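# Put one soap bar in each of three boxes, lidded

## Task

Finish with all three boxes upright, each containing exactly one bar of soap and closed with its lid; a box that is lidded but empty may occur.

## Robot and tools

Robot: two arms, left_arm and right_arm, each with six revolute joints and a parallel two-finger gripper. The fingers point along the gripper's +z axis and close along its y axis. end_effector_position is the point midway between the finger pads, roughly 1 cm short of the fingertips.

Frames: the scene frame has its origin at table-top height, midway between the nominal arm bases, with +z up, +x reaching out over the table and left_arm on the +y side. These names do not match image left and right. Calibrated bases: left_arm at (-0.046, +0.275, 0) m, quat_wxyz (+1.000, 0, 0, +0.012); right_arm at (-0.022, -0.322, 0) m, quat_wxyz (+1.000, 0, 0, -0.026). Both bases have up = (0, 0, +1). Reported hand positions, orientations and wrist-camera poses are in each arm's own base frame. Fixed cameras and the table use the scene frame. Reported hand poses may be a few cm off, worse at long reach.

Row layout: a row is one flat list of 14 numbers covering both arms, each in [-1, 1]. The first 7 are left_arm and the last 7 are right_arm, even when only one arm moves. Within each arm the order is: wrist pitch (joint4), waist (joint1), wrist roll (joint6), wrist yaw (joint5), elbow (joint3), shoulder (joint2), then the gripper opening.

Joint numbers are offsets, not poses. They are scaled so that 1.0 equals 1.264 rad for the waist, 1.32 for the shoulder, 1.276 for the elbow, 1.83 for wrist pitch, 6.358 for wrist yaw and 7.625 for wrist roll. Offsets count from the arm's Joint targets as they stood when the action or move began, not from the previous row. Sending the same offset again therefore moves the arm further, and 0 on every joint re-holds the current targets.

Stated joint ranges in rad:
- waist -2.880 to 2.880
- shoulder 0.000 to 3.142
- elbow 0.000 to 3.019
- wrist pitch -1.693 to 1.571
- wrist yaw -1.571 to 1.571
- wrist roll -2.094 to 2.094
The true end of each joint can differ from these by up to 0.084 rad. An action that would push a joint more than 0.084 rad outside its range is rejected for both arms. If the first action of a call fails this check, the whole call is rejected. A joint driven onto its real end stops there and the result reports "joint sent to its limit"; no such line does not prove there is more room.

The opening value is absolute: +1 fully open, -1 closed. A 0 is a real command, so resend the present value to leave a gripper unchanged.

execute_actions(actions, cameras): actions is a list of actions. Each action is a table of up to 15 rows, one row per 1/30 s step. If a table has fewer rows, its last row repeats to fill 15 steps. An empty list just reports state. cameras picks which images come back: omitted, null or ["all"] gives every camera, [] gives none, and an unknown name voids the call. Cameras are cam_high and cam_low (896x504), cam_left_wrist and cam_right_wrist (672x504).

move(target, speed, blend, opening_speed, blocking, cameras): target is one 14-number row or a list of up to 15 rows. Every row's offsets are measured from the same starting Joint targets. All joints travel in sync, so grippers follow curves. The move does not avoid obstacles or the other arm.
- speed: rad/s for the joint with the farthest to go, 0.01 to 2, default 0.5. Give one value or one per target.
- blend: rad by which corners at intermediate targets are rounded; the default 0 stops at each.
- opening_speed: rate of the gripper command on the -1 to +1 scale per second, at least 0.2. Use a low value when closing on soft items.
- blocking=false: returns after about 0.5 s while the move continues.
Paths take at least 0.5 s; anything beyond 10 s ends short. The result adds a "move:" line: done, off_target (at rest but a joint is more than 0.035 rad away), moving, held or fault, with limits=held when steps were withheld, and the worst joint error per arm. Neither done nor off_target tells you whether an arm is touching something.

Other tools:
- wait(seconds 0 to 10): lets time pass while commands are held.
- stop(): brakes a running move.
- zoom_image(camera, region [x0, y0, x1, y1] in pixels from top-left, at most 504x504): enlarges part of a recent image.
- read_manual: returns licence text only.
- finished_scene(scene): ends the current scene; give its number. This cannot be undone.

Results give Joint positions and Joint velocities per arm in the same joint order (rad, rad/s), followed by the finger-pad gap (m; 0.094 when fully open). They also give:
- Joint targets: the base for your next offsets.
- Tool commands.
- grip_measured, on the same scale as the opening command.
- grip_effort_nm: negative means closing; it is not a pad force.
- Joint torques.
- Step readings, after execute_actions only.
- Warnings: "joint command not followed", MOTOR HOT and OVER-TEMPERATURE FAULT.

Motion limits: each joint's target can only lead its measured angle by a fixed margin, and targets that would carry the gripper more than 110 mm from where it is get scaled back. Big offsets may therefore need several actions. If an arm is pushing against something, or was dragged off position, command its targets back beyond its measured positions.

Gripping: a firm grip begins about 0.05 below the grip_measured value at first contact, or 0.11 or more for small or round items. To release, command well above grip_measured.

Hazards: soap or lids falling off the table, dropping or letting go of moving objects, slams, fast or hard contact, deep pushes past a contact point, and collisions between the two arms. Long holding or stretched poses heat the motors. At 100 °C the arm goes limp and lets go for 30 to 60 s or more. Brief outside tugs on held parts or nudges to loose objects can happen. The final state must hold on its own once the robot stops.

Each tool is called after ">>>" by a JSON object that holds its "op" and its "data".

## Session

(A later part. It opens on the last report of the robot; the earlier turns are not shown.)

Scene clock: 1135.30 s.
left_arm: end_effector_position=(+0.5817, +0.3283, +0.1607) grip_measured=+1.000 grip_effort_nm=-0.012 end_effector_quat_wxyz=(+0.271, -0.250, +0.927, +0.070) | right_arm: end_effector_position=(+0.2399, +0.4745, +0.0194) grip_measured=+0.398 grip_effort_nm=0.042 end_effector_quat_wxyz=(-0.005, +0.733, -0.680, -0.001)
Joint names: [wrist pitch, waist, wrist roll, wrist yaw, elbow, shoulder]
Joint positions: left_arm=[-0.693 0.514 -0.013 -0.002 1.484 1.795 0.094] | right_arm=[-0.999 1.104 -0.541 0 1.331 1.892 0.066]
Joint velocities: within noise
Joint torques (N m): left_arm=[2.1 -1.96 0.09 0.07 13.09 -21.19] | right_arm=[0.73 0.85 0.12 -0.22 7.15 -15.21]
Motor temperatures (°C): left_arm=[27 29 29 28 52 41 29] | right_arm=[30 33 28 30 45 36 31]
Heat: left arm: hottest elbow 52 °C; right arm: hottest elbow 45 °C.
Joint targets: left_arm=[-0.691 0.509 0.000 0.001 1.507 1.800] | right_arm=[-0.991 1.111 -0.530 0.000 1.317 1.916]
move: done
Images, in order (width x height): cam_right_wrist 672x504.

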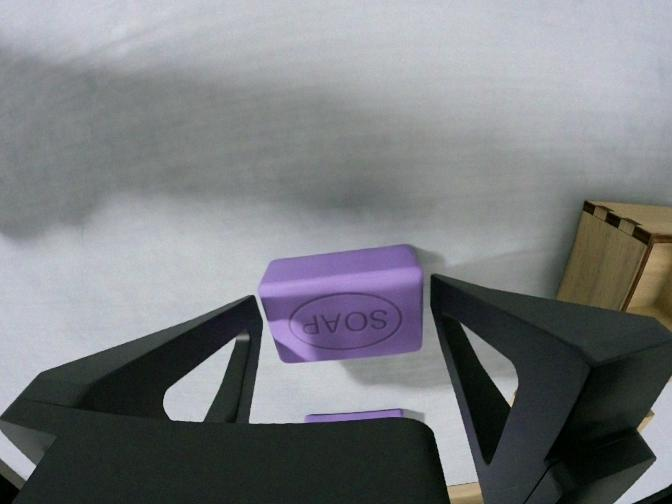

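>>> {"op": "move", "data": {"target": [[0,0,0,0,0,0,1,-0.033,0,0,0,0,-0.045,0.4],[0,0,0,0,0,0,1,-0.0033,0,0,0,0,-0.0045,0.4],[0,0,0,0,0,0,1,-0.0033,0,0,0,0,-0.0045,0.05]], "speed": 0.08, "opening_speed": 0.3, "cameras": ["cam_low"]}}

>>> {"op": "zoom_image", "data": {"camera": "cam_low", "region": [530, 250, 630, 330]}}

Scene clock: 1151.20 s.
left_arm: end_effector_position=(+0.5817, +0.3283, +0.1607) grip_measured=+1.000 grip_effort_nm=-0.007 end_effector_quat_wxyz=(+0.271, -0.250, +0.927, +0.070) | right_arm: end_effector_position=(+0.2397, +0.4740, +0.0237) grip_measured=+0.141 grip_effort_nm=-1.038 end_effector_quat_wxyz=(-0.006, +0.733, -0.680, -0.002)
Joint names: [wrist pitch, waist, wrist roll, wrist yaw, elbow, shoulder]
Joint positions: left_arm=[-0.693 0.514 -0.013 -0.002 1.484 1.795 0.094] | right_arm=[-1.005 1.104 -0.541 0 1.331 1.883 0.054]
Joint velocities: within noise
Joint torques (N m): left_arm=[2.1 -1.96 0.09 0.08 13.08 -21.19] | right_arm=[0.72 0.79 0.11 -0.22 7.21 -15.03]
Motor temperatures (°C): left_arm=[27 29 29 28 52 41 29] | right_arm=[30 33 28 30 44 37 31]
Heat: left arm: hottest elbow 52 °C; right arm: hottest elbow 44 °C.
Joint targets: left_arm=[-0.691 0.509 0.000 0.001 1.507 1.800] | right_arm=[-0.997 1.111 -0.530 0.000 1.317 1.910]
move: done
Images, in order (width x height): cam_low 896x504.

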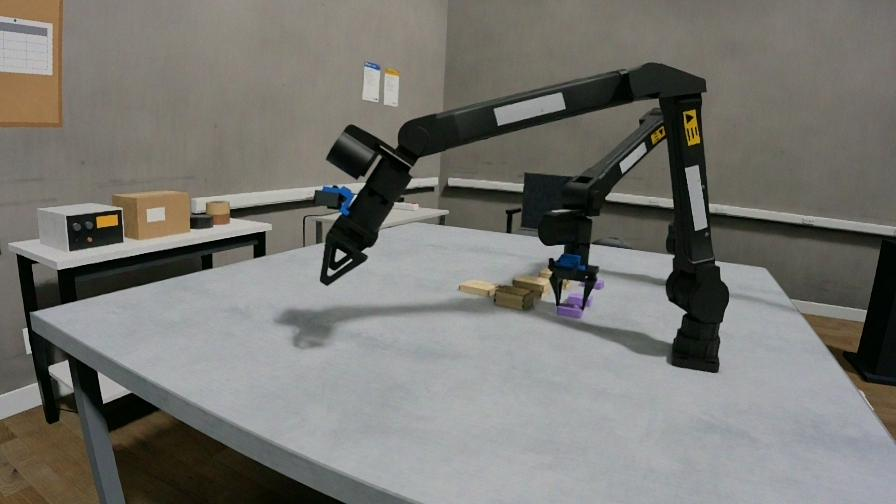

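Scaled by 5.040 from the camera's 896x504 image, which has a finer 1280x720 frame.

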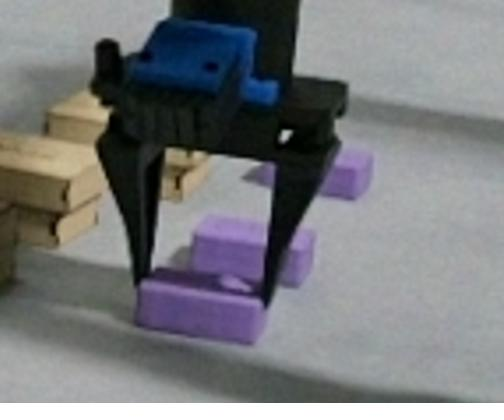

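>>> {"op": "move", "data": {"target": [[0,0,0,0,0,0,1,-0.0071,0,0,0,0.05,-0.0205,0.05],[0,0,0,0,0,0,1,-0.1388,0,0,0,0.159,-0.0909,0.05],[0,0,0,0,0,0,1,-0.2044,-0.1764,-0.0161,0,0.4177,0.0848,0.05]], "speed": [0.1,0.2,0.4], "cameras": ["cam_right_wrist"]}}

Scene clock: 1175.13 s.
left_arm: end_effector_position=(+0.5817, +0.3283, +0.1607) grip_measured=+1.000 grip_effort_nm=-0.002 end_effector_quat_wxyz=(+0.271, -0.250, +0.927, +0.070) | right_arm: end_effector_position=(+0.3882, +0.4753, +0.1216) grip_measured=+0.139 grip_effort_nm=-1.072 end_effector_quat_wxyz=(+0.001, +0.691, -0.722, +0.000)
Joint names: [wrist pitch, waist, wrist roll, wrist yaw, elbow, shoulder]
Joint positions: left_arm=[-0.693 0.514 -0.013 -0.002 1.484 1.795 0.094] | right_arm=[-1.363 0.886 -0.641 -0.001 1.788 1.998 0.054]
Joint velocities: within noise
Joint torques (N m): left_arm=[2.11 -1.96 0.08 0.07 13.08 -21.19] | right_arm=[0.14 0.26 -0.09 -0.2 14.79 -18.26]
Motor temperatures (°C): left_arm=[27 29 29 28 53 41 29] | right_arm=[30 33 28 30 45 37 32]
Heat: left arm: hottest elbow 53 °C; right arm: hottest elbow 45 °C.
Joint targets: left_arm=[-0.691 0.509 0.000 0.001 1.507 1.800] | right_arm=[-1.370 0.889 -0.653 0.000 1.850 2.022]
move: off_target (right_arm); right_arm: the elbow is farthest, 0.062 rad from its target
Images, in order (width x height): cam_right_wrist 672x504.

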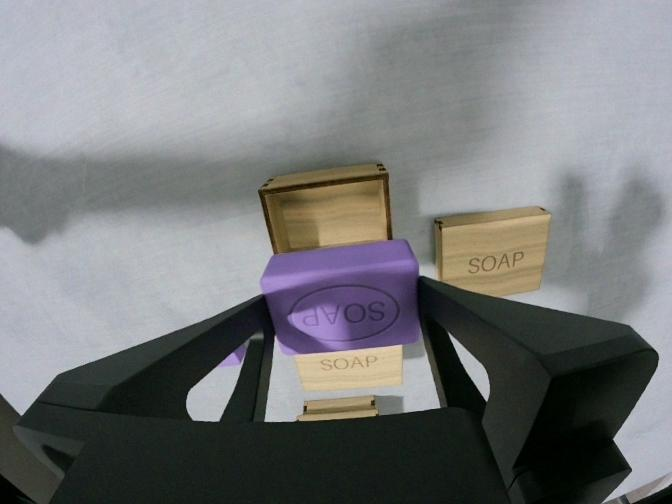

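>>> {"op": "move", "data": {"target": [0,0,0,0,0,0,1,0.0858,0.0142,0.0051,0,-0.1481,0.0179,0.05], "speed": 0.2, "cameras": ["cam_right_wrist","cam_low"]}}

>>> {"op": "zoom_image", "data": {"camera": "cam_low", "region": [480, 240, 580, 320]}}

Scene clock: 1214.90 s.
left_arm: end_effector_position=(+0.5817, +0.3283, +0.1607) grip_measured=+1.000 grip_effort_nm=-0.012 end_effector_quat_wxyz=(+0.271, -0.250, +0.927, +0.070) | right_arm: end_effector_position=(+0.3778, +0.4746, +0.0643) grip_measured=+0.139 grip_effort_nm=-1.082 end_effector_quat_wxyz=(+0.001, +0.691, -0.723, +0.000)
Joint names: [wrist pitch, waist, wrist roll, wrist yaw, elbow, shoulder]
Joint positions: left_arm=[-0.693 0.514 -0.013 -0.002 1.484 1.795 0.094] | right_arm=[-1.222 0.899 -0.626 -0.001 1.673 2.023 0.054]
Joint velocities: within noise
Joint torques (N m): left_arm=[2.1 -1.96 0.09 0.07 13.09 -21.25] | right_arm=[0.68 0.73 0.11 -0.2 8.24 -18.32]
Motor temperatures (°C): left_arm=[27 29 29 28 53 42 29] | right_arm=[30 33 28 30 49 36 32]
Heat: left arm: hottest elbow 53 °C; right arm: hottest elbow 49 °C.
Joint targets: left_arm=[-0.691 0.509 0.000 0.001 1.507 1.800] | right_arm=[-1.214 0.906 -0.614 0.000 1.661 2.046]
move: done
Images, in order (width x height): cam_low 896x504, cam_right_wrist 672x504.

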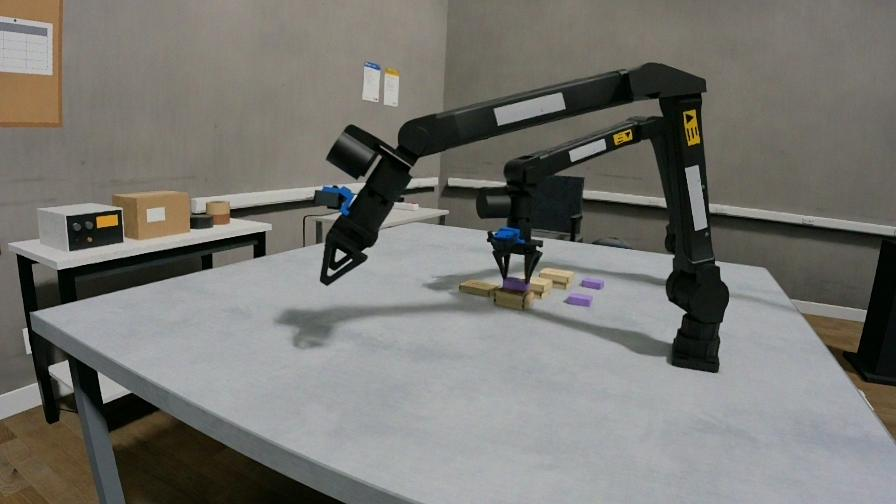

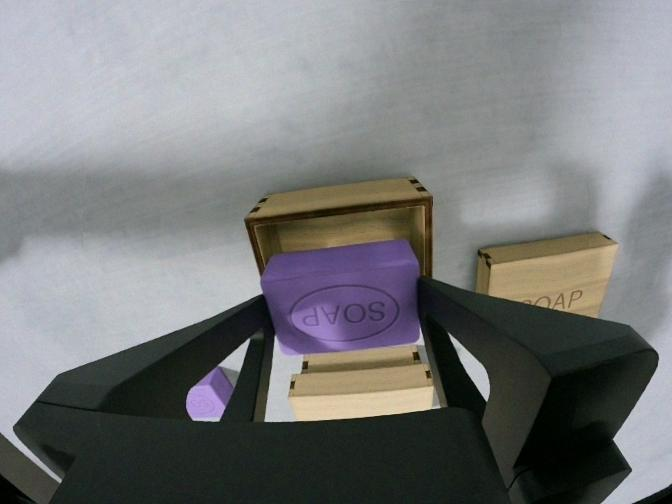

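Scaled by 5.040 from the camera's 896x504 image, which has a finer 1280x720 frame.

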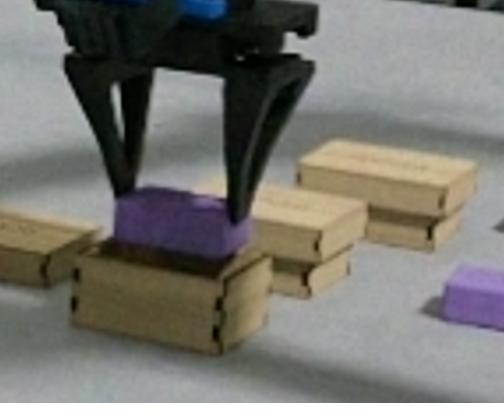

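>>> {"op": "move", "data": {"target": [0,0,0,0,0,0,1,0.0194,0.0024,0,0,-0.0155,0.0115,0.05], "speed": 0.05, "cameras": ["cam_right_wrist","cam_low"]}}

>>> {"op": "zoom_image", "data": {"camera": "cam_low", "region": [480, 240, 580, 320]}}

>>> {"op": "zoom_image", "data": {"camera": "cam_right_wrist", "region": [200, 140, 480, 400]}}

Scene clock: 1238.70 s.
left_arm: end_effector_position=(+0.5817, +0.3283, +0.1607) grip_measured=+1.000 grip_effort_nm=-0.007 end_effector_quat_wxyz=(+0.271, -0.250, +0.927, +0.070) | right_arm: end_effector_position=(+0.3772, +0.4761, +0.0516) grip_measured=+0.139 grip_effort_nm=-1.077 end_effector_quat_wxyz=(-0.002, +0.691, -0.723, -0.001)
Joint names: [wrist pitch, waist, wrist roll, wrist yaw, elbow, shoulder]
Joint positions: left_arm=[-0.693 0.514 -0.013 -0.002 1.484 1.795 0.094] | right_arm=[-1.187 0.901 -0.625 -0.001 1.654 2.034 0.054]
Joint velocities: within noise
Joint torques (N m): left_arm=[2.1 -1.96 0.09 0.08 13.08 -21.25] | right_arm=[0.51 0.85 0.11 -0.21 8.03 -18.14]
Motor temperatures (°C): left_arm=[27 29 29 28 53 42 29] | right_arm=[30 33 28 30 49 39 32]
Heat: left arm: hottest elbow 53 °C; right arm: hottest elbow 49 °C.
Joint targets: left_arm=[-0.691 0.509 0.000 0.001 1.507 1.800] | right_arm=[-1.178 0.909 -0.614 0.000 1.641 2.061]
move: done
Images, in order (width x height): cam_low 896x504, cam_right_wrist 672x504.

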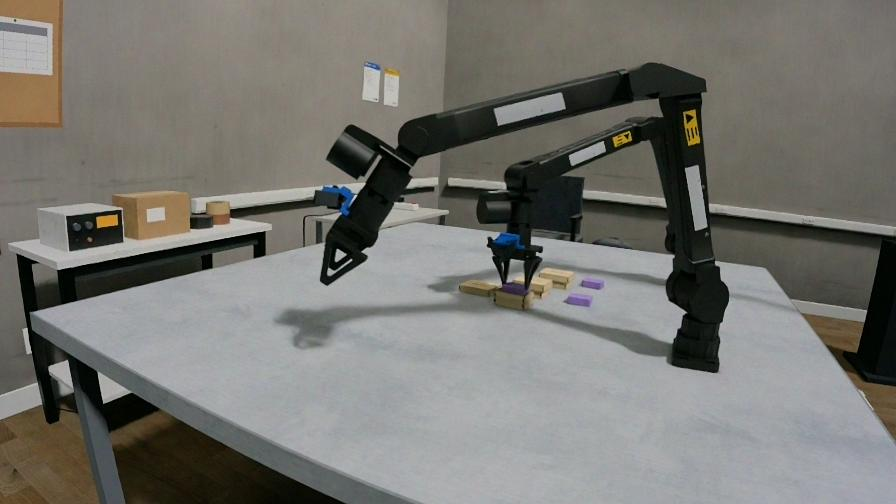

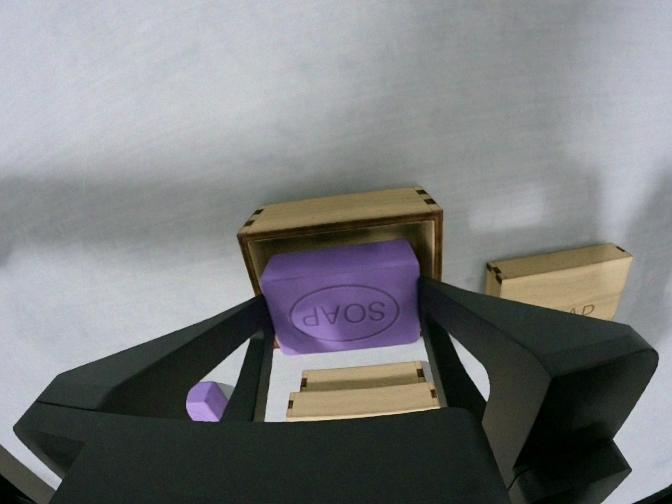

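Scaled by 5.040 from the camera's 896x504 image, which has a finer 1280x720 frame.

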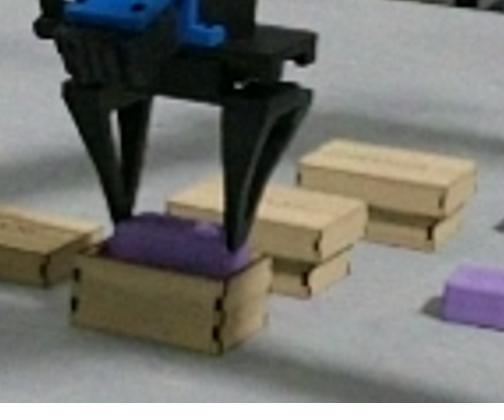

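Scaled by 1.800 from the camera's 672x504 image, which has a finer 960x720 frame.

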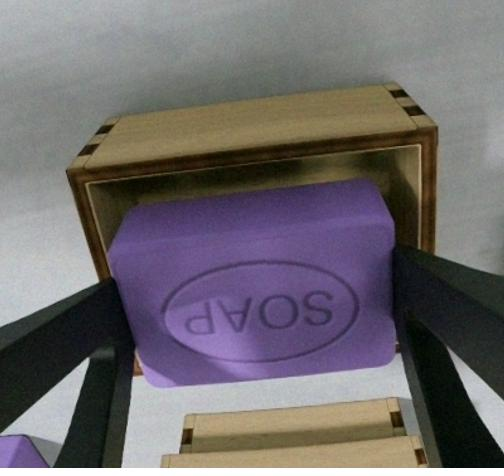

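>>> {"op": "move", "data": {"target": [0,0,0,0,0,0,1,0.0191,0,0,0,-0.0153,0.0117,0.05], "speed": 0.04, "cameras": ["cam_right_wrist","cam_low"]}}

>>> {"op": "zoom_image", "data": {"camera": "cam_low", "region": [480, 240, 580, 320]}}

>>> {"op": "zoom_image", "data": {"camera": "cam_right_wrist", "region": [200, 140, 480, 400]}}

Scene clock: 1255.60 s.
left_arm: end_effector_position=(+0.5817, +0.3283, +0.1607) grip_measured=+1.000 grip_effort_nm=-0.002 end_effector_quat_wxyz=(+0.271, -0.250, +0.927, +0.070) | right_arm: end_effector_position=(+0.3771, +0.4760, +0.0367) grip_measured=+0.139 grip_effort_nm=-1.077 end_effector_quat_wxyz=(-0.003, +0.691, -0.723, -0.001)
Joint names: [wrist pitch, waist, wrist roll, wrist yaw, elbow, shoulder]
Joint positions: left_arm=[-0.693 0.514 -0.013 -0.002 1.484 1.795 0.094] | right_arm=[-1.152 0.901 -0.625 -0.001 1.635 2.048 0.054]
Joint velocities: within noise
Joint torques (N m): left_arm=[2.1 -1.96 0.08 0.07 13.08 -21.25] | right_arm=[0.75 0.79 0.11 -0.2 7.88 -17.9]
Motor temperatures (°C): left_arm=[27 29 29 28 53 42 29] | right_arm=[30 33 28 30 47 38 32]
Heat: left arm: hottest elbow 53 °C; right arm: hottest elbow 47 °C.
Joint targets: left_arm=[-0.691 0.509 0.000 0.001 1.507 1.800] | right_arm=[-1.143 0.909 -0.614 0.000 1.621 2.076]
move: done
Images, in order (width x height): cam_low 896x504, cam_right_wrist 672x504.

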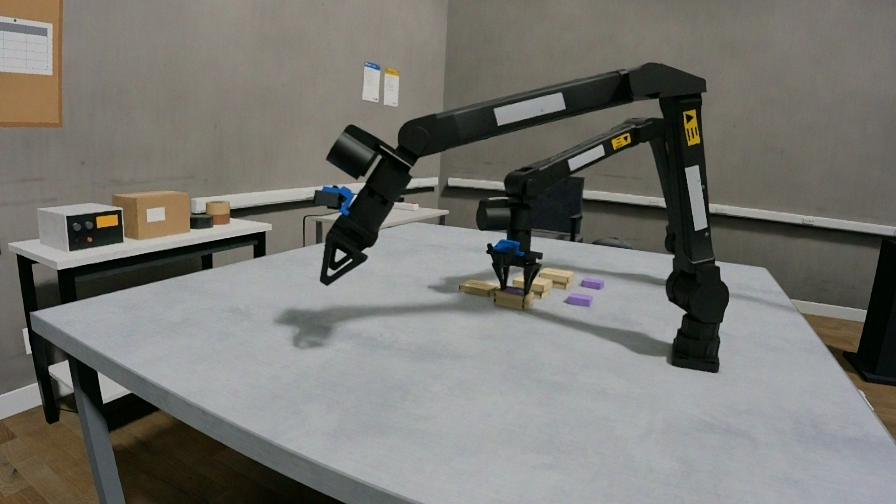

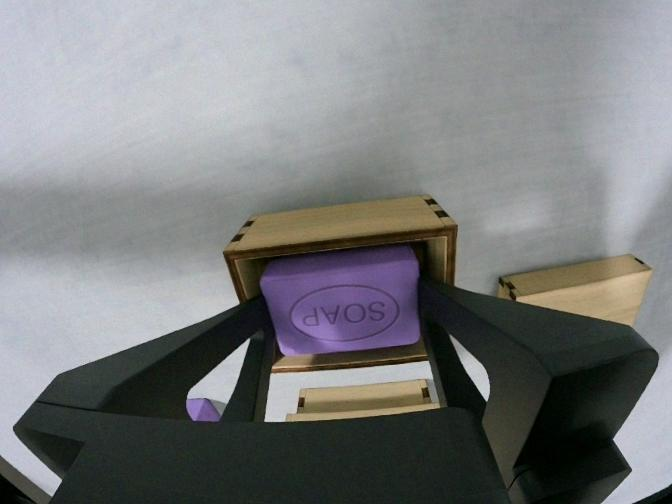

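Scaled by 5.040 from the camera's 896x504 image, which has a finer 1280x720 frame.

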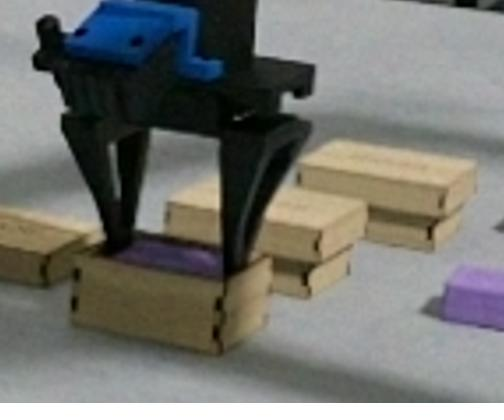

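Scaled by 1.800 from the camera's 672x504 image, which has a finer 960x720 frame.

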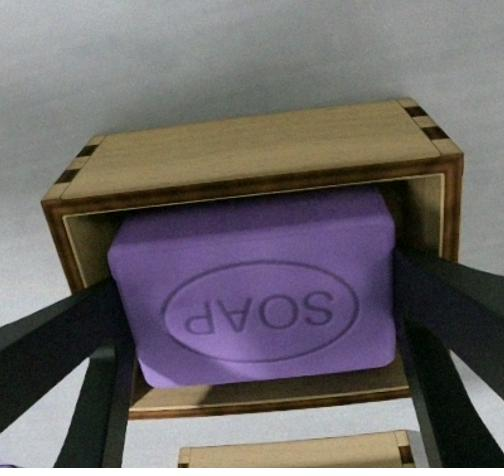

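>>> {"op": "move", "data": {"target": [0,0,0,0,0,0,1,0.0089,0,0,0,-0.0072,0.0055,0.05], "speed": 0.04, "cameras": ["cam_right_wrist","cam_low"]}}

>>> {"op": "zoom_image", "data": {"camera": "cam_right_wrist", "region": [200, 140, 480, 400]}}

Scene clock: 1263.80 s.
left_arm: end_effector_position=(+0.5817, +0.3283, +0.1607) grip_measured=+1.000 grip_effort_nm=-0.002 end_effector_quat_wxyz=(+0.271, -0.250, +0.927, +0.070) | right_arm: end_effector_position=(+0.3771, +0.4759, +0.0294) grip_measured=+0.139 grip_effort_nm=-1.082 end_effector_quat_wxyz=(-0.003, +0.691, -0.723, -0.001)
Joint names: [wrist pitch, waist, wrist roll, wrist yaw, elbow, shoulder]
Joint positions: left_arm=[-0.693 0.514 -0.013 -0.002 1.484 1.795 0.094] | right_arm=[-1.135 0.901 -0.625 -0.001 1.626 2.055 0.054]
Joint velocities: within noise
Joint torques (N m): left_arm=[2.11 -1.9 0.09 0.08 13.08 -21.25] | right_arm=[0.73 0.79 0.11 -0.2 7.77 -18.14]
Motor temperatures (°C): left_arm=[27 29 29 28 53 42 29] | right_arm=[30 33 28 30 47 38 32]
Heat: left arm: hottest elbow 53 °C; right arm: hottest elbow 47 °C.
Joint targets: left_arm=[-0.691 0.509 0.000 0.001 1.507 1.800] | right_arm=[-1.127 0.909 -0.614 0.000 1.612 2.084]
move: done
Images, in order (width x height): cam_low 896x504, cam_right_wrist 672x504.

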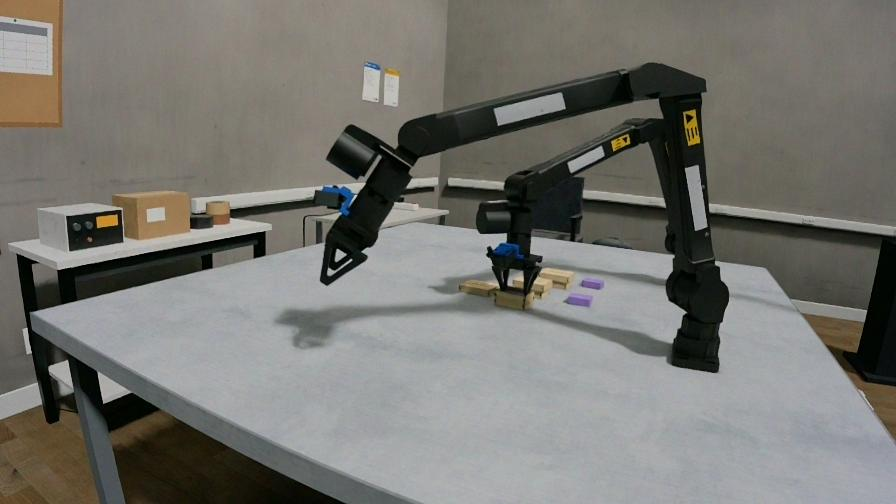

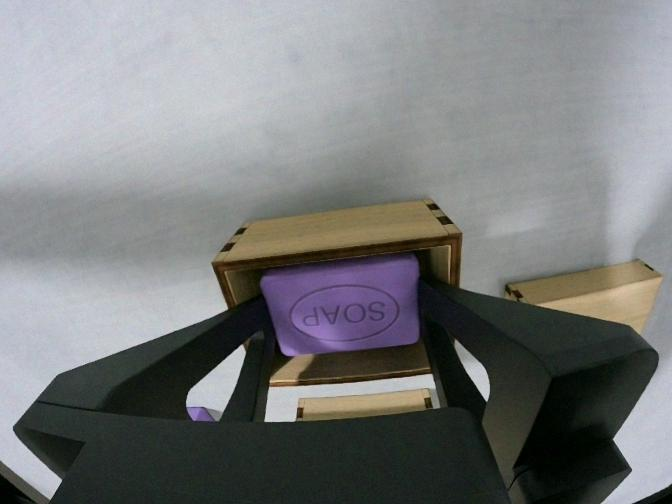

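Scaled by 1.800 from the camera's 672x504 image, which has a finer 960x720 frame.

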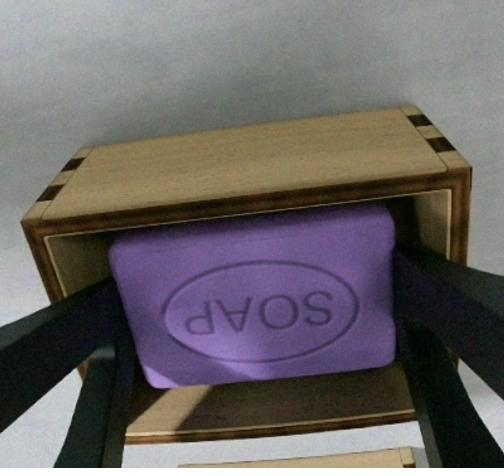

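>>> {"op": "move", "data": {"target": [0,0,0,0,0,0,1,0,0,0,0,0,0,0.22], "opening_speed": 0.2, "cameras": ["cam_right_wrist"]}}

>>> {"op": "zoom_image", "data": {"camera": "cam_right_wrist", "region": [200, 140, 480, 400]}}

Scene clock: 1271.27 s.
left_arm: end_effector_position=(+0.5817, +0.3283, +0.1607) grip_measured=+1.000 grip_effort_nm=-0.007 end_effector_quat_wxyz=(+0.271, -0.250, +0.927, +0.070) | right_arm: end_effector_position=(+0.3770, +0.4759, +0.0292) grip_measured=+0.210 grip_effort_nm=0.432 end_effector_quat_wxyz=(-0.003, +0.691, -0.723, -0.001)
Joint names: [wrist pitch, waist, wrist roll, wrist yaw, elbow, shoulder]
Joint positions: left_arm=[-0.693 0.514 -0.013 -0.002 1.484 1.795 0.094] | right_arm=[-1.135 0.901 -0.625 -0.001 1.626 2.055 0.057]
Joint velocities: within noise
Joint torques (N m): left_arm=[2.1 -1.96 0.09 0.07 13.08 -21.19] | right_arm=[0.7 0.79 0.12 -0.21 7.79 -17.9]
Motor temperatures (°C): left_arm=[27 29 29 28 53 42 29] | right_arm=[30 33 28 30 46 38 32]
Heat: left arm: hottest elbow 53 °C; right arm: hottest elbow 46 °C.
Joint targets: left_arm=[-0.691 0.509 0.000 0.001 1.507 1.800] | right_arm=[-1.127 0.909 -0.614 0.000 1.612 2.084]
move: done
Images, in order (width x height): cam_right_wrist 672x504.

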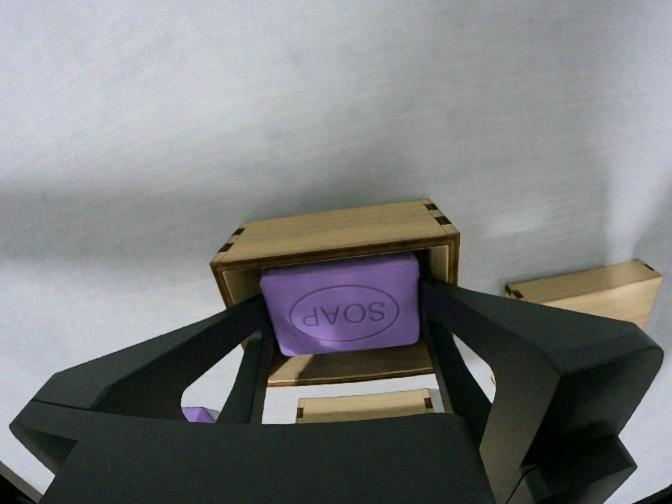

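Scaled by 1.800 from the camera's 672x504 image, which has a finer 960x720 frame.

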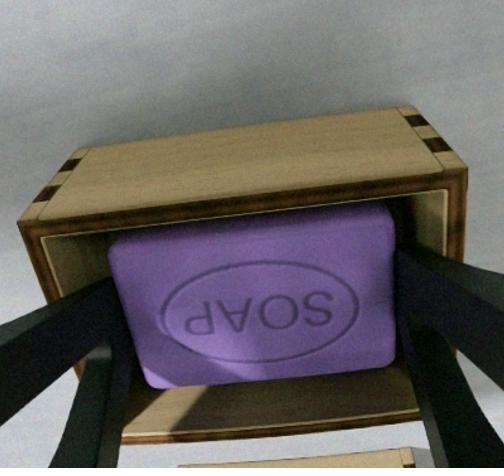

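>>> {"op": "move", "data": {"target": [[0,0,0,0,0,0,1,0,0,0,0,0,0,0.19],[0,0,0,0,0,0,1,-0.0071,0,0,0,0.05,-0.0205,0.19],[0,0,0,0,0,0,1,-0.0418,0,0,0,0.0764,-0.0432,0.19],[0,0,0,0,0,0,1,-0.1235,0,0,0,0.138,-0.097,0.7]], "speed": [0.1,0.1,0.08,0.2], "opening_speed": 0.4, "cameras": ["cam_right_wrist","cam_low"]}}

>>> {"op": "zoom_image", "data": {"camera": "cam_low", "region": [450, 240, 600, 330]}}

Scene clock: 1288.43 s.
left_arm: end_effector_position=(+0.5817, +0.3283, +0.1607) grip_measured=+1.000 grip_effort_nm=-0.012 end_effector_quat_wxyz=(+0.271, -0.250, +0.927, +0.070) | right_arm: end_effector_position=(+0.3717, +0.4691, +0.1156) grip_measured=+0.236 grip_effort_nm=1.204 end_effector_quat_wxyz=(+0.008, +0.691, -0.723, +0.001)
Joint names: [wrist pitch, waist, wrist roll, wrist yaw, elbow, shoulder]
Joint positions: left_arm=[-0.693 0.514 -0.013 -0.002 1.484 1.795 0.094] | right_arm=[-1.345 0.901 -0.625 -0.001 1.728 1.97 0.058]
Joint velocities: within noise
Joint torques (N m): left_arm=[2.1 -1.96 0.09 0.07 13.08 -21.19] | right_arm=[0.08 0.79 0.11 -0.2 14.53 -20.78]
Motor temperatures (°C): left_arm=[27 29 29 28 53 42 29] | right_arm=[30 33 28 30 46 38 32]
Heat: left arm: hottest elbow 53 °C; right arm: hottest elbow 46 °C.
Joint targets: left_arm=[-0.691 0.509 0.000 0.001 1.507 1.800] | right_arm=[-1.353 0.909 -0.614 0.000 1.788 1.956]
move: off_target (right_arm); target 4's new numbers were sent with right_arm's elbow 0.060 rad from that target; right_arm: the elbow is farthest, 0.060 rad from its target
Images, in order (width x height): cam_low 896x504, cam_right_wrist 672x504.

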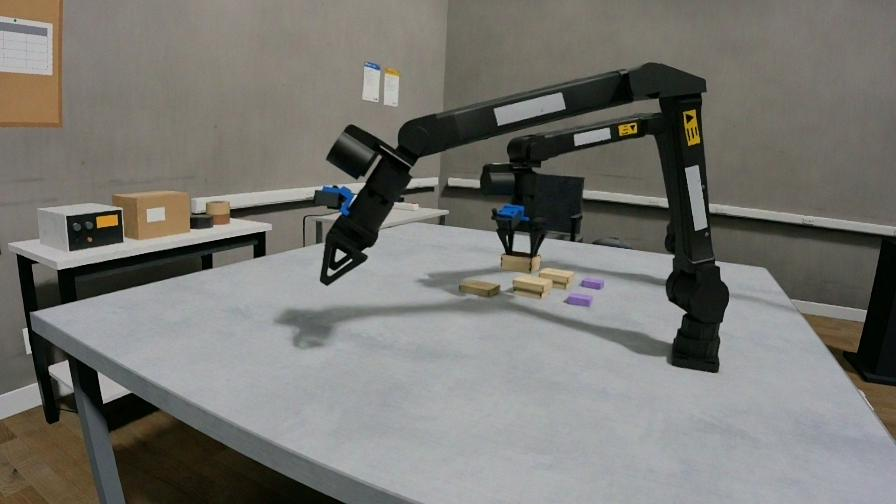

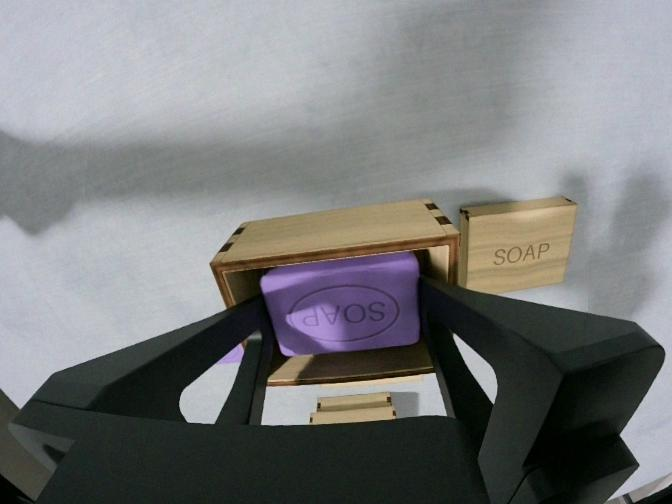

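Scaled by 3.360 from the camera's 896x504 image, which has a finer 1280x720 frame.

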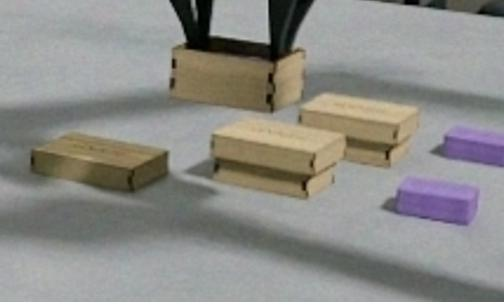

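>>> {"op": "move", "data": {"target": [[0,0,0,0,0,0,1,0.0823,0,0,0,-0.075,0.067,0.32],[0,0,0,0,0,0,1,0.1213,0,0,0,-0.1359,0.096,0.32]], "speed": [0.15,0.05], "opening_speed": 1.0, "cameras": ["cam_right_wrist","cam_low"]}}

>>> {"op": "zoom_image", "data": {"camera": "cam_low", "region": [450, 240, 600, 330]}}

Scene clock: 1310.43 s.
left_arm: end_effector_position=(+0.5817, +0.3283, +0.1607) grip_measured=+1.000 grip_effort_nm=-0.012 end_effector_quat_wxyz=(+0.271, -0.250, +0.927, +0.070) | right_arm: end_effector_position=(+0.3764, +0.4757, +0.0292) grip_measured=+0.236 grip_effort_nm=1.184 end_effector_quat_wxyz=(-0.001, +0.691, -0.722, +0.000)
Joint names: [wrist pitch, waist, wrist roll, wrist yaw, elbow, shoulder]
Joint positions: left_arm=[-0.693 0.514 -0.013 -0.002 1.484 1.795 0.094] | right_arm=[-1.14 0.902 -0.625 0 1.628 2.056 0.058]
Joint velocities: within noise
Joint torques (N m): left_arm=[2.11 -1.96 0.08 0.07 13.08 -21.19] | right_arm=[0.72 0.79 0.11 -0.22 7.86 -18.26]
Motor temperatures (°C): left_arm=[27 29 29 28 53 42 29] | right_arm=[30 33 28 30 52 38 33]
Heat: left arm: hottest elbow 53 °C; right arm: hottest elbow 52 °C.
Joint targets: left_arm=[-0.691 0.509 0.000 0.001 1.507 1.800] | right_arm=[-1.131 0.910 -0.614 0.000 1.615 2.082]
move: done
Images, in order (width x height): cam_low 896x504, cam_right_wrist 672x504.

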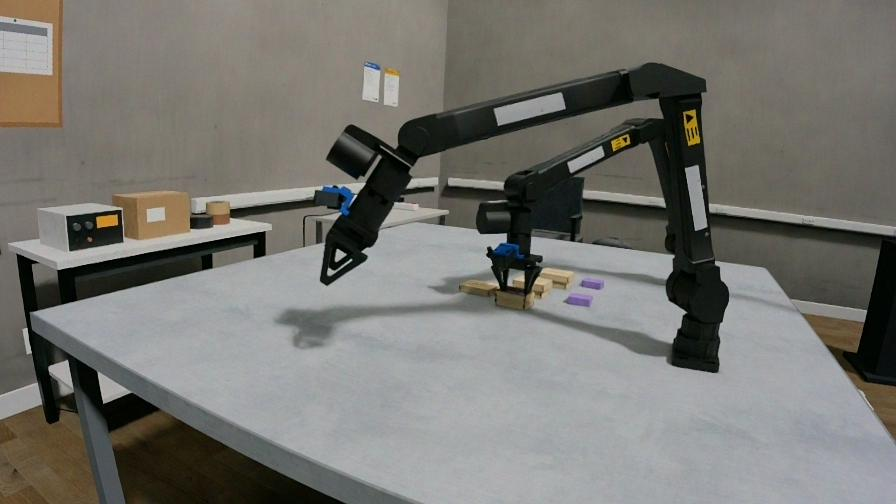

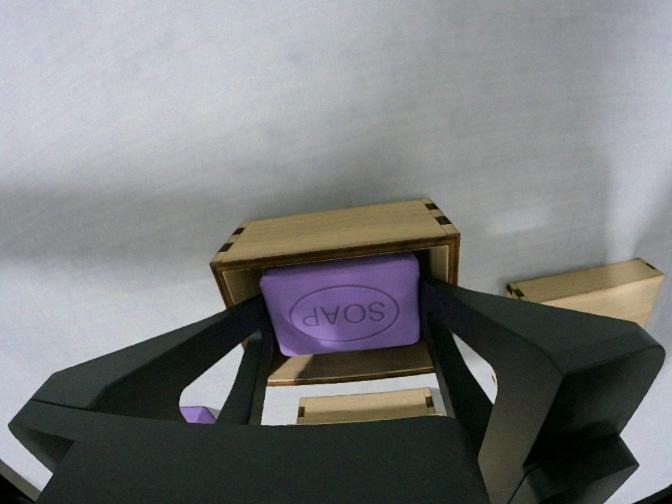

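Scaled by 3.360 from the camera's 896x504 image, which has a finer 1280x720 frame.

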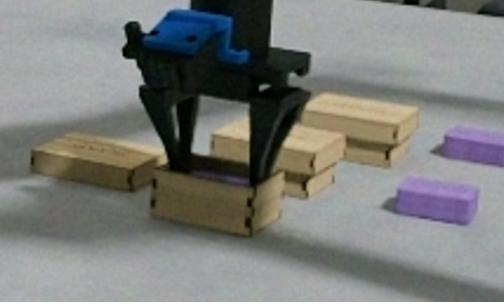

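>>> {"op": "move", "data": {"target": [[0,0,0,0,0,0,1,0,0,0,0,0,0,0.17],[0,0,0,0,0,0,1,-0.0071,0,0,0,0.05,-0.0205,0.17],[0,0,0,0,0,0,1,-0.025,0,0,0,0.0636,-0.032,0.17]], "speed": [0.1,0.1,0.05], "opening_speed": 0.2, "cameras": ["cam_right_wrist","cam_low"]}}

>>> {"op": "zoom_image", "data": {"camera": "cam_low", "region": [450, 240, 600, 330]}}

>>> {"op": "zoom_image", "data": {"camera": "cam_right_wrist", "region": [200, 140, 480, 400]}}

Scene clock: 1325.33 s.
left_arm: end_effector_position=(+0.5817, +0.3283, +0.1607) grip_measured=+1.000 grip_effort_nm=-0.007 end_effector_quat_wxyz=(+0.271, -0.250, +0.927, +0.070) | right_arm: end_effector_position=(+0.3746, +0.4734, +0.0328) grip_measured=+0.178 grip_effort_nm=-0.496 end_effector_quat_wxyz=(+0.008, +0.691, -0.722, +0.001)
Joint names: [wrist pitch, waist, wrist roll, wrist yaw, elbow, shoulder]
Joint positions: left_arm=[-0.693 0.514 -0.013 -0.002 1.484 1.795 0.094] | right_arm=[-1.168 0.902 -0.625 0 1.638 2.056 0.055]
Joint velocities: within noise
Joint torques (N m): left_arm=[2.09 -1.96 0.09 0.07 13.08 -21.19] | right_arm=[0.12 0.79 0.11 -0.22 13.83 -21.42]
Motor temperatures (°C): left_arm=[27 29 29 28 53 42 29] | right_arm=[30 33 28 30 50 40 33]
Heat: left arm: hottest elbow 53 °C; right arm: hottest elbow 50 °C.
Joint targets: left_arm=[-0.691 0.509 0.000 0.001 1.507 1.800] | right_arm=[-1.176 0.910 -0.614 0.000 1.696 2.040]
move: off_target (right_arm); right_arm: the elbow is farthest, 0.058 rad from its target
Images, in order (width x height): cam_low 896x504, cam_right_wrist 672x504.

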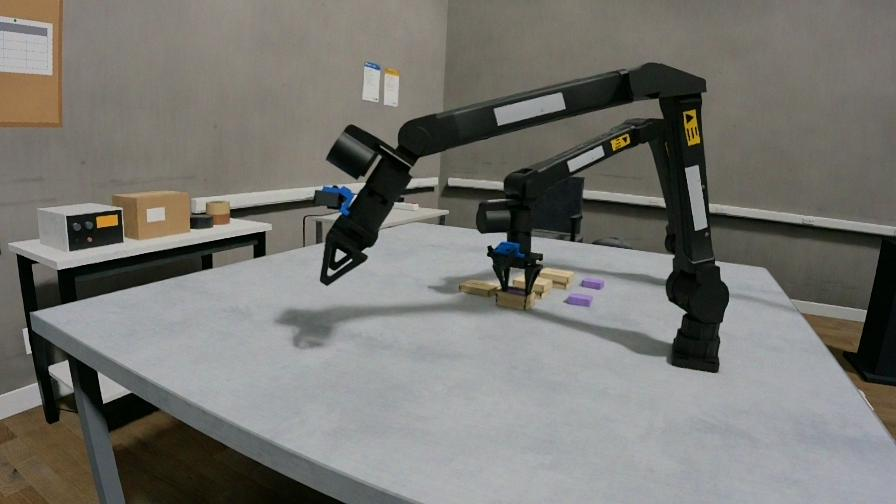

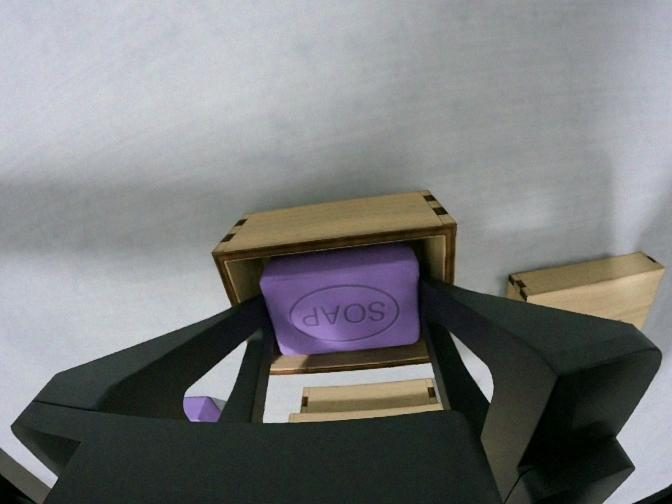

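Scaled by 3.360 from the camera's 896x504 image, which has a finer 1280x720 frame.

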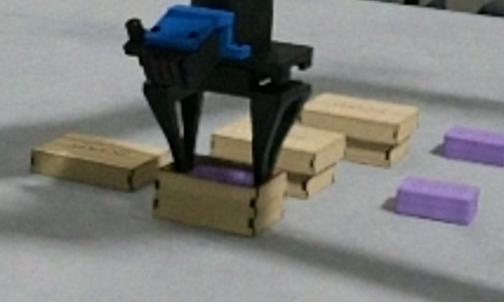

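Scaled by 1.800 from the camera's 672x504 image, which has a finer 960x720 frame.

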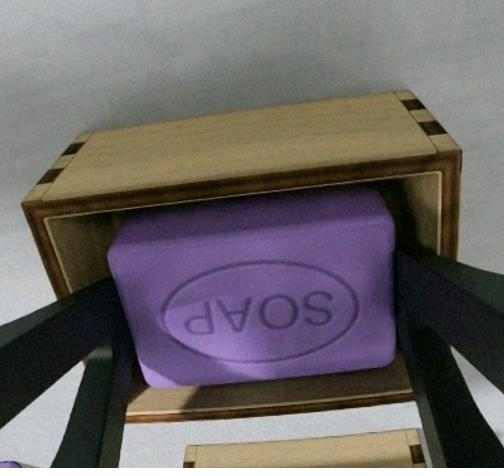

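>>> {"op": "move", "data": {"target": [0,0,0,0,0,0,1,0,0,0,0,0,0,0.215], "opening_speed": 0.2, "cameras": ["cam_right_wrist"]}}

>>> {"op": "zoom_image", "data": {"camera": "cam_right_wrist", "region": [200, 140, 480, 400]}}

Scene clock: 1334.33 s.
left_arm: end_effector_position=(+0.5817, +0.3283, +0.1607) grip_measured=+1.000 grip_effort_nm=-0.012 end_effector_quat_wxyz=(+0.271, -0.250, +0.927, +0.070) | right_arm: end_effector_position=(+0.3745, +0.4732, +0.0328) grip_measured=+0.213 grip_effort_nm=0.037 end_effector_quat_wxyz=(+0.008, +0.691, -0.722, +0.001)
Joint names: [wrist pitch, waist, wrist roll, wrist yaw, elbow, shoulder]
Joint positions: left_arm=[-0.693 0.514 -0.013 -0.002 1.484 1.795 0.094] | right_arm=[-1.169 0.902 -0.625 0 1.638 2.056 0.057]
Joint velocities: within noise
Joint torques (N m): left_arm=[2.1 -1.96 0.08 0.07 13.08 -21.25] | right_arm=[0.09 0.73 0.11 -0.22 13.82 -21.42]
Motor temperatures (°C): left_arm=[27 29 29 28 53 42 29] | right_arm=[30 32 28 30 51 41 32]
Heat: left arm: hottest elbow 53 °C; right arm: hottest elbow 51 °C.
Joint targets: left_arm=[-0.691 0.509 0.000 0.001 1.507 1.800] | right_arm=[-1.177 0.909 -0.614 0.000 1.696 2.040]
move: off_target (right_arm); right_arm: the elbow is farthest, 0.058 rad from its target
Images, in order (width x height): cam_right_wrist 672x504.

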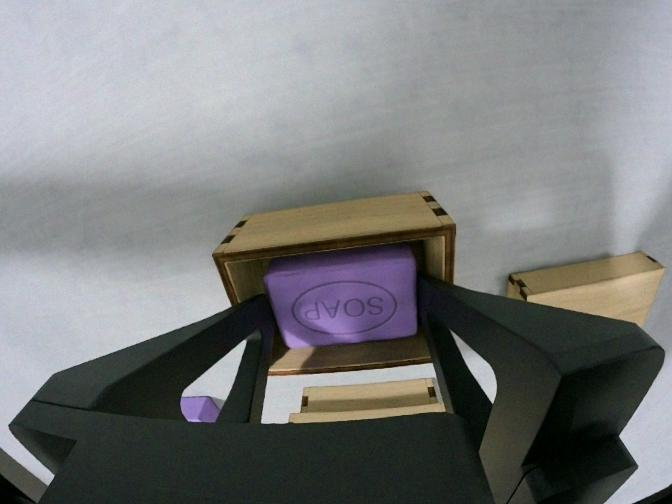

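Scaled by 1.800 from the camera's 672x504 image, which has a finer 960x720 frame.

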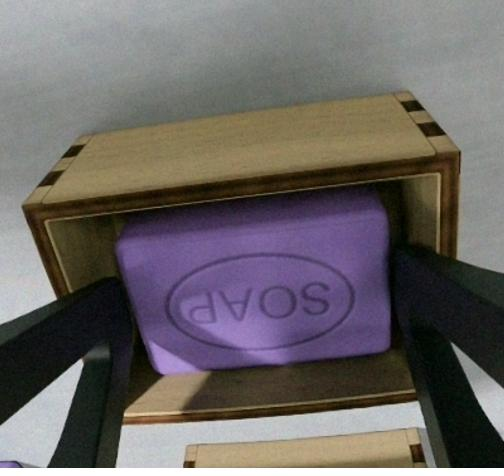

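>>> {"op": "move", "data": {"target": [[0,0,0,0,0,0,1,-0.0174,0,0,0,0.0131,-0.0114,0.215],[0,0,0,0,0,0,1,-0.0298,0,0,0,0.0223,-0.0196,0.215]], "speed": 0.06, "cameras": ["cam_right_wrist","cam_low"]}}

>>> {"op": "zoom_image", "data": {"camera": "cam_low", "region": [450, 240, 600, 330]}}

Scene clock: 1353.47 s.
left_arm: end_effector_position=(+0.5817, +0.3283, +0.1607) grip_measured=+1.000 grip_effort_nm=-0.012 end_effector_quat_wxyz=(+0.271, -0.250, +0.927, +0.070) | right_arm: end_effector_position=(+0.3750, +0.4739, +0.0594) grip_measured=+0.213 grip_effort_nm=0.032 end_effector_quat_wxyz=(+0.007, +0.691, -0.722, +0.001)
Joint names: [wrist pitch, waist, wrist roll, wrist yaw, elbow, shoulder]
Joint positions: left_arm=[-0.693 0.514 -0.013 -0.002 1.484 1.795 0.094] | right_arm=[-1.223 0.902 -0.625 0 1.668 2.029 0.057]
Joint velocities: within noise
Joint torques (N m): left_arm=[2.1 -2.02 0.08 0.08 13.08 -21.25] | right_arm=[-0.06 0.79 0.11 -0.22 13.93 -21.07]
Motor temperatures (°C): left_arm=[27 29 29 28 53 42 29] | right_arm=[30 32 28 30 52 42 32]
Heat: left arm: hottest elbow 53 °C; right arm: hottest elbow 52 °C.
Joint targets: left_arm=[-0.691 0.509 0.000 0.001 1.507 1.800] | right_arm=[-1.231 0.909 -0.614 0.000 1.725 2.014]
move: off_target (right_arm); right_arm: the elbow is farthest, 0.056 rad from its target
Images, in order (width x height): cam_low 896x504, cam_right_wrist 672x504.

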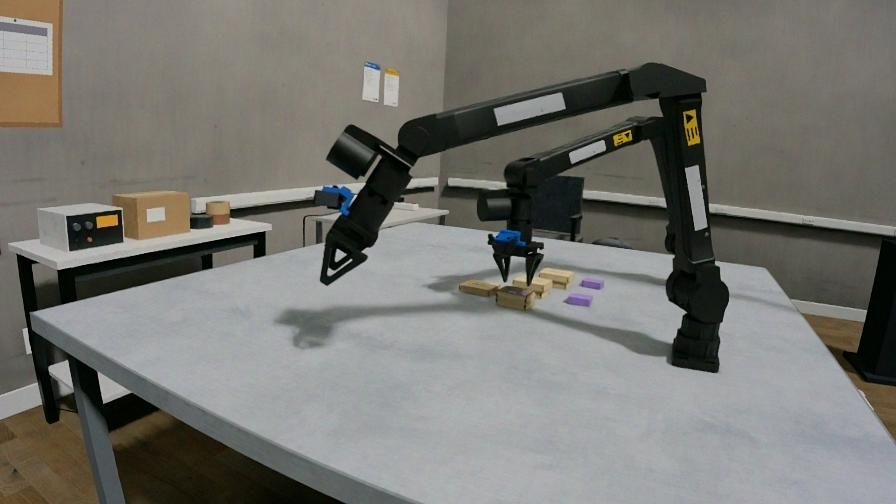

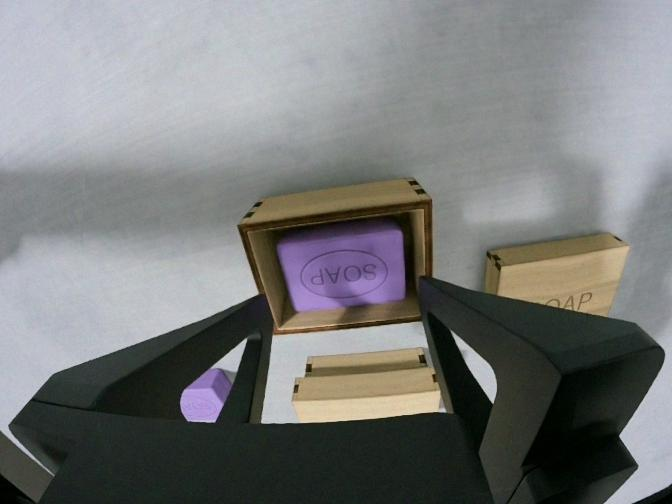

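Scaled by 3.360 from the camera's 896x504 image, which has a finer 1280x720 frame.

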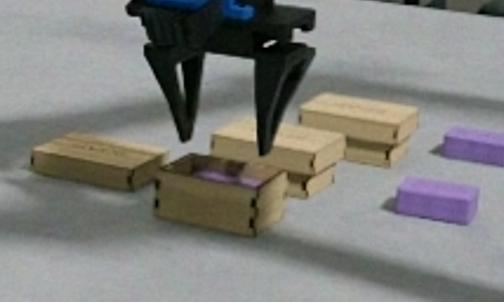

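>>> {"op": "move", "data": {"target": [[0,0,0,0,0,0,1,-0.065,0,0,0,0.0549,-0.041,0.215],[0,0,0,0,0,0,1,-0.0978,-0.1653,0.1811,0,0.239,0.1182,0.7]], "speed": [0.2,0.6], "cameras": ["cam_right_wrist"]}}

Scene clock: 1377.63 s.
left_arm: end_effector_position=(+0.5817, +0.3283, +0.1607) grip_measured=+1.000 grip_effort_nm=-0.007 end_effector_quat_wxyz=(+0.271, -0.250, +0.927, +0.070) | right_arm: end_effector_position=(+0.5028, +0.4262, +0.1038) grip_measured=+0.698 grip_effort_nm=0.037 end_effector_quat_wxyz=(+0.000, +0.026, +1.000, +0.000)
Joint names: [wrist pitch, waist, wrist roll, wrist yaw, elbow, shoulder]
Joint positions: left_arm=[-0.693 0.514 -0.013 -0.002 1.484 1.795 0.094] | right_arm=[-1.402 0.704 0.756 0 1.97 2.138 0.08]
Joint velocities: within noise
Joint torques (N m): left_arm=[2.1 -2.02 0.09 0.07 13.08 -21.19] | right_arm=[0.09 -0.21 0.12 -0.12 14.69 -19.43]
Motor temperatures (°C): left_arm=[27 29 29 28 54 42 29] | right_arm=[30 32 28 30 56 40 31]
Heat: left arm: hottest elbow 54 °C; right arm: hottest elbow 56 °C.
Joint targets: left_arm=[-0.691 0.509 0.000 0.001 1.507 1.800] | right_arm=[-1.410 0.701 0.767 0.000 2.030 2.170]
move: off_target (right_arm); target 2's new numbers were sent with right_arm's elbow 0.061 rad from that target; right_arm: the elbow is farthest, 0.060 rad from its target
Images, in order (width x height): cam_right_wrist 672x504.

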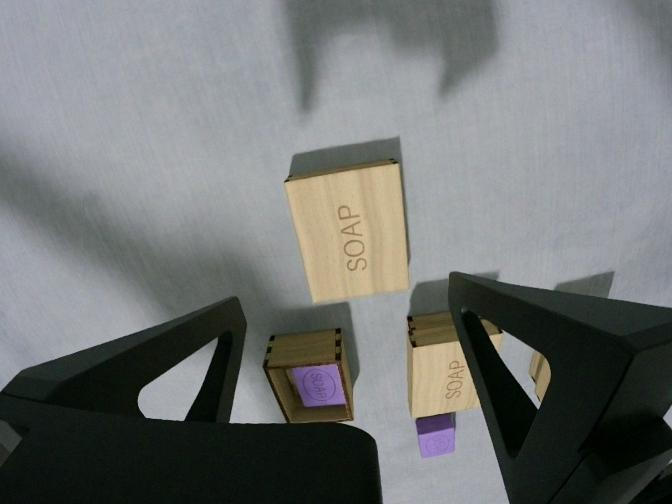

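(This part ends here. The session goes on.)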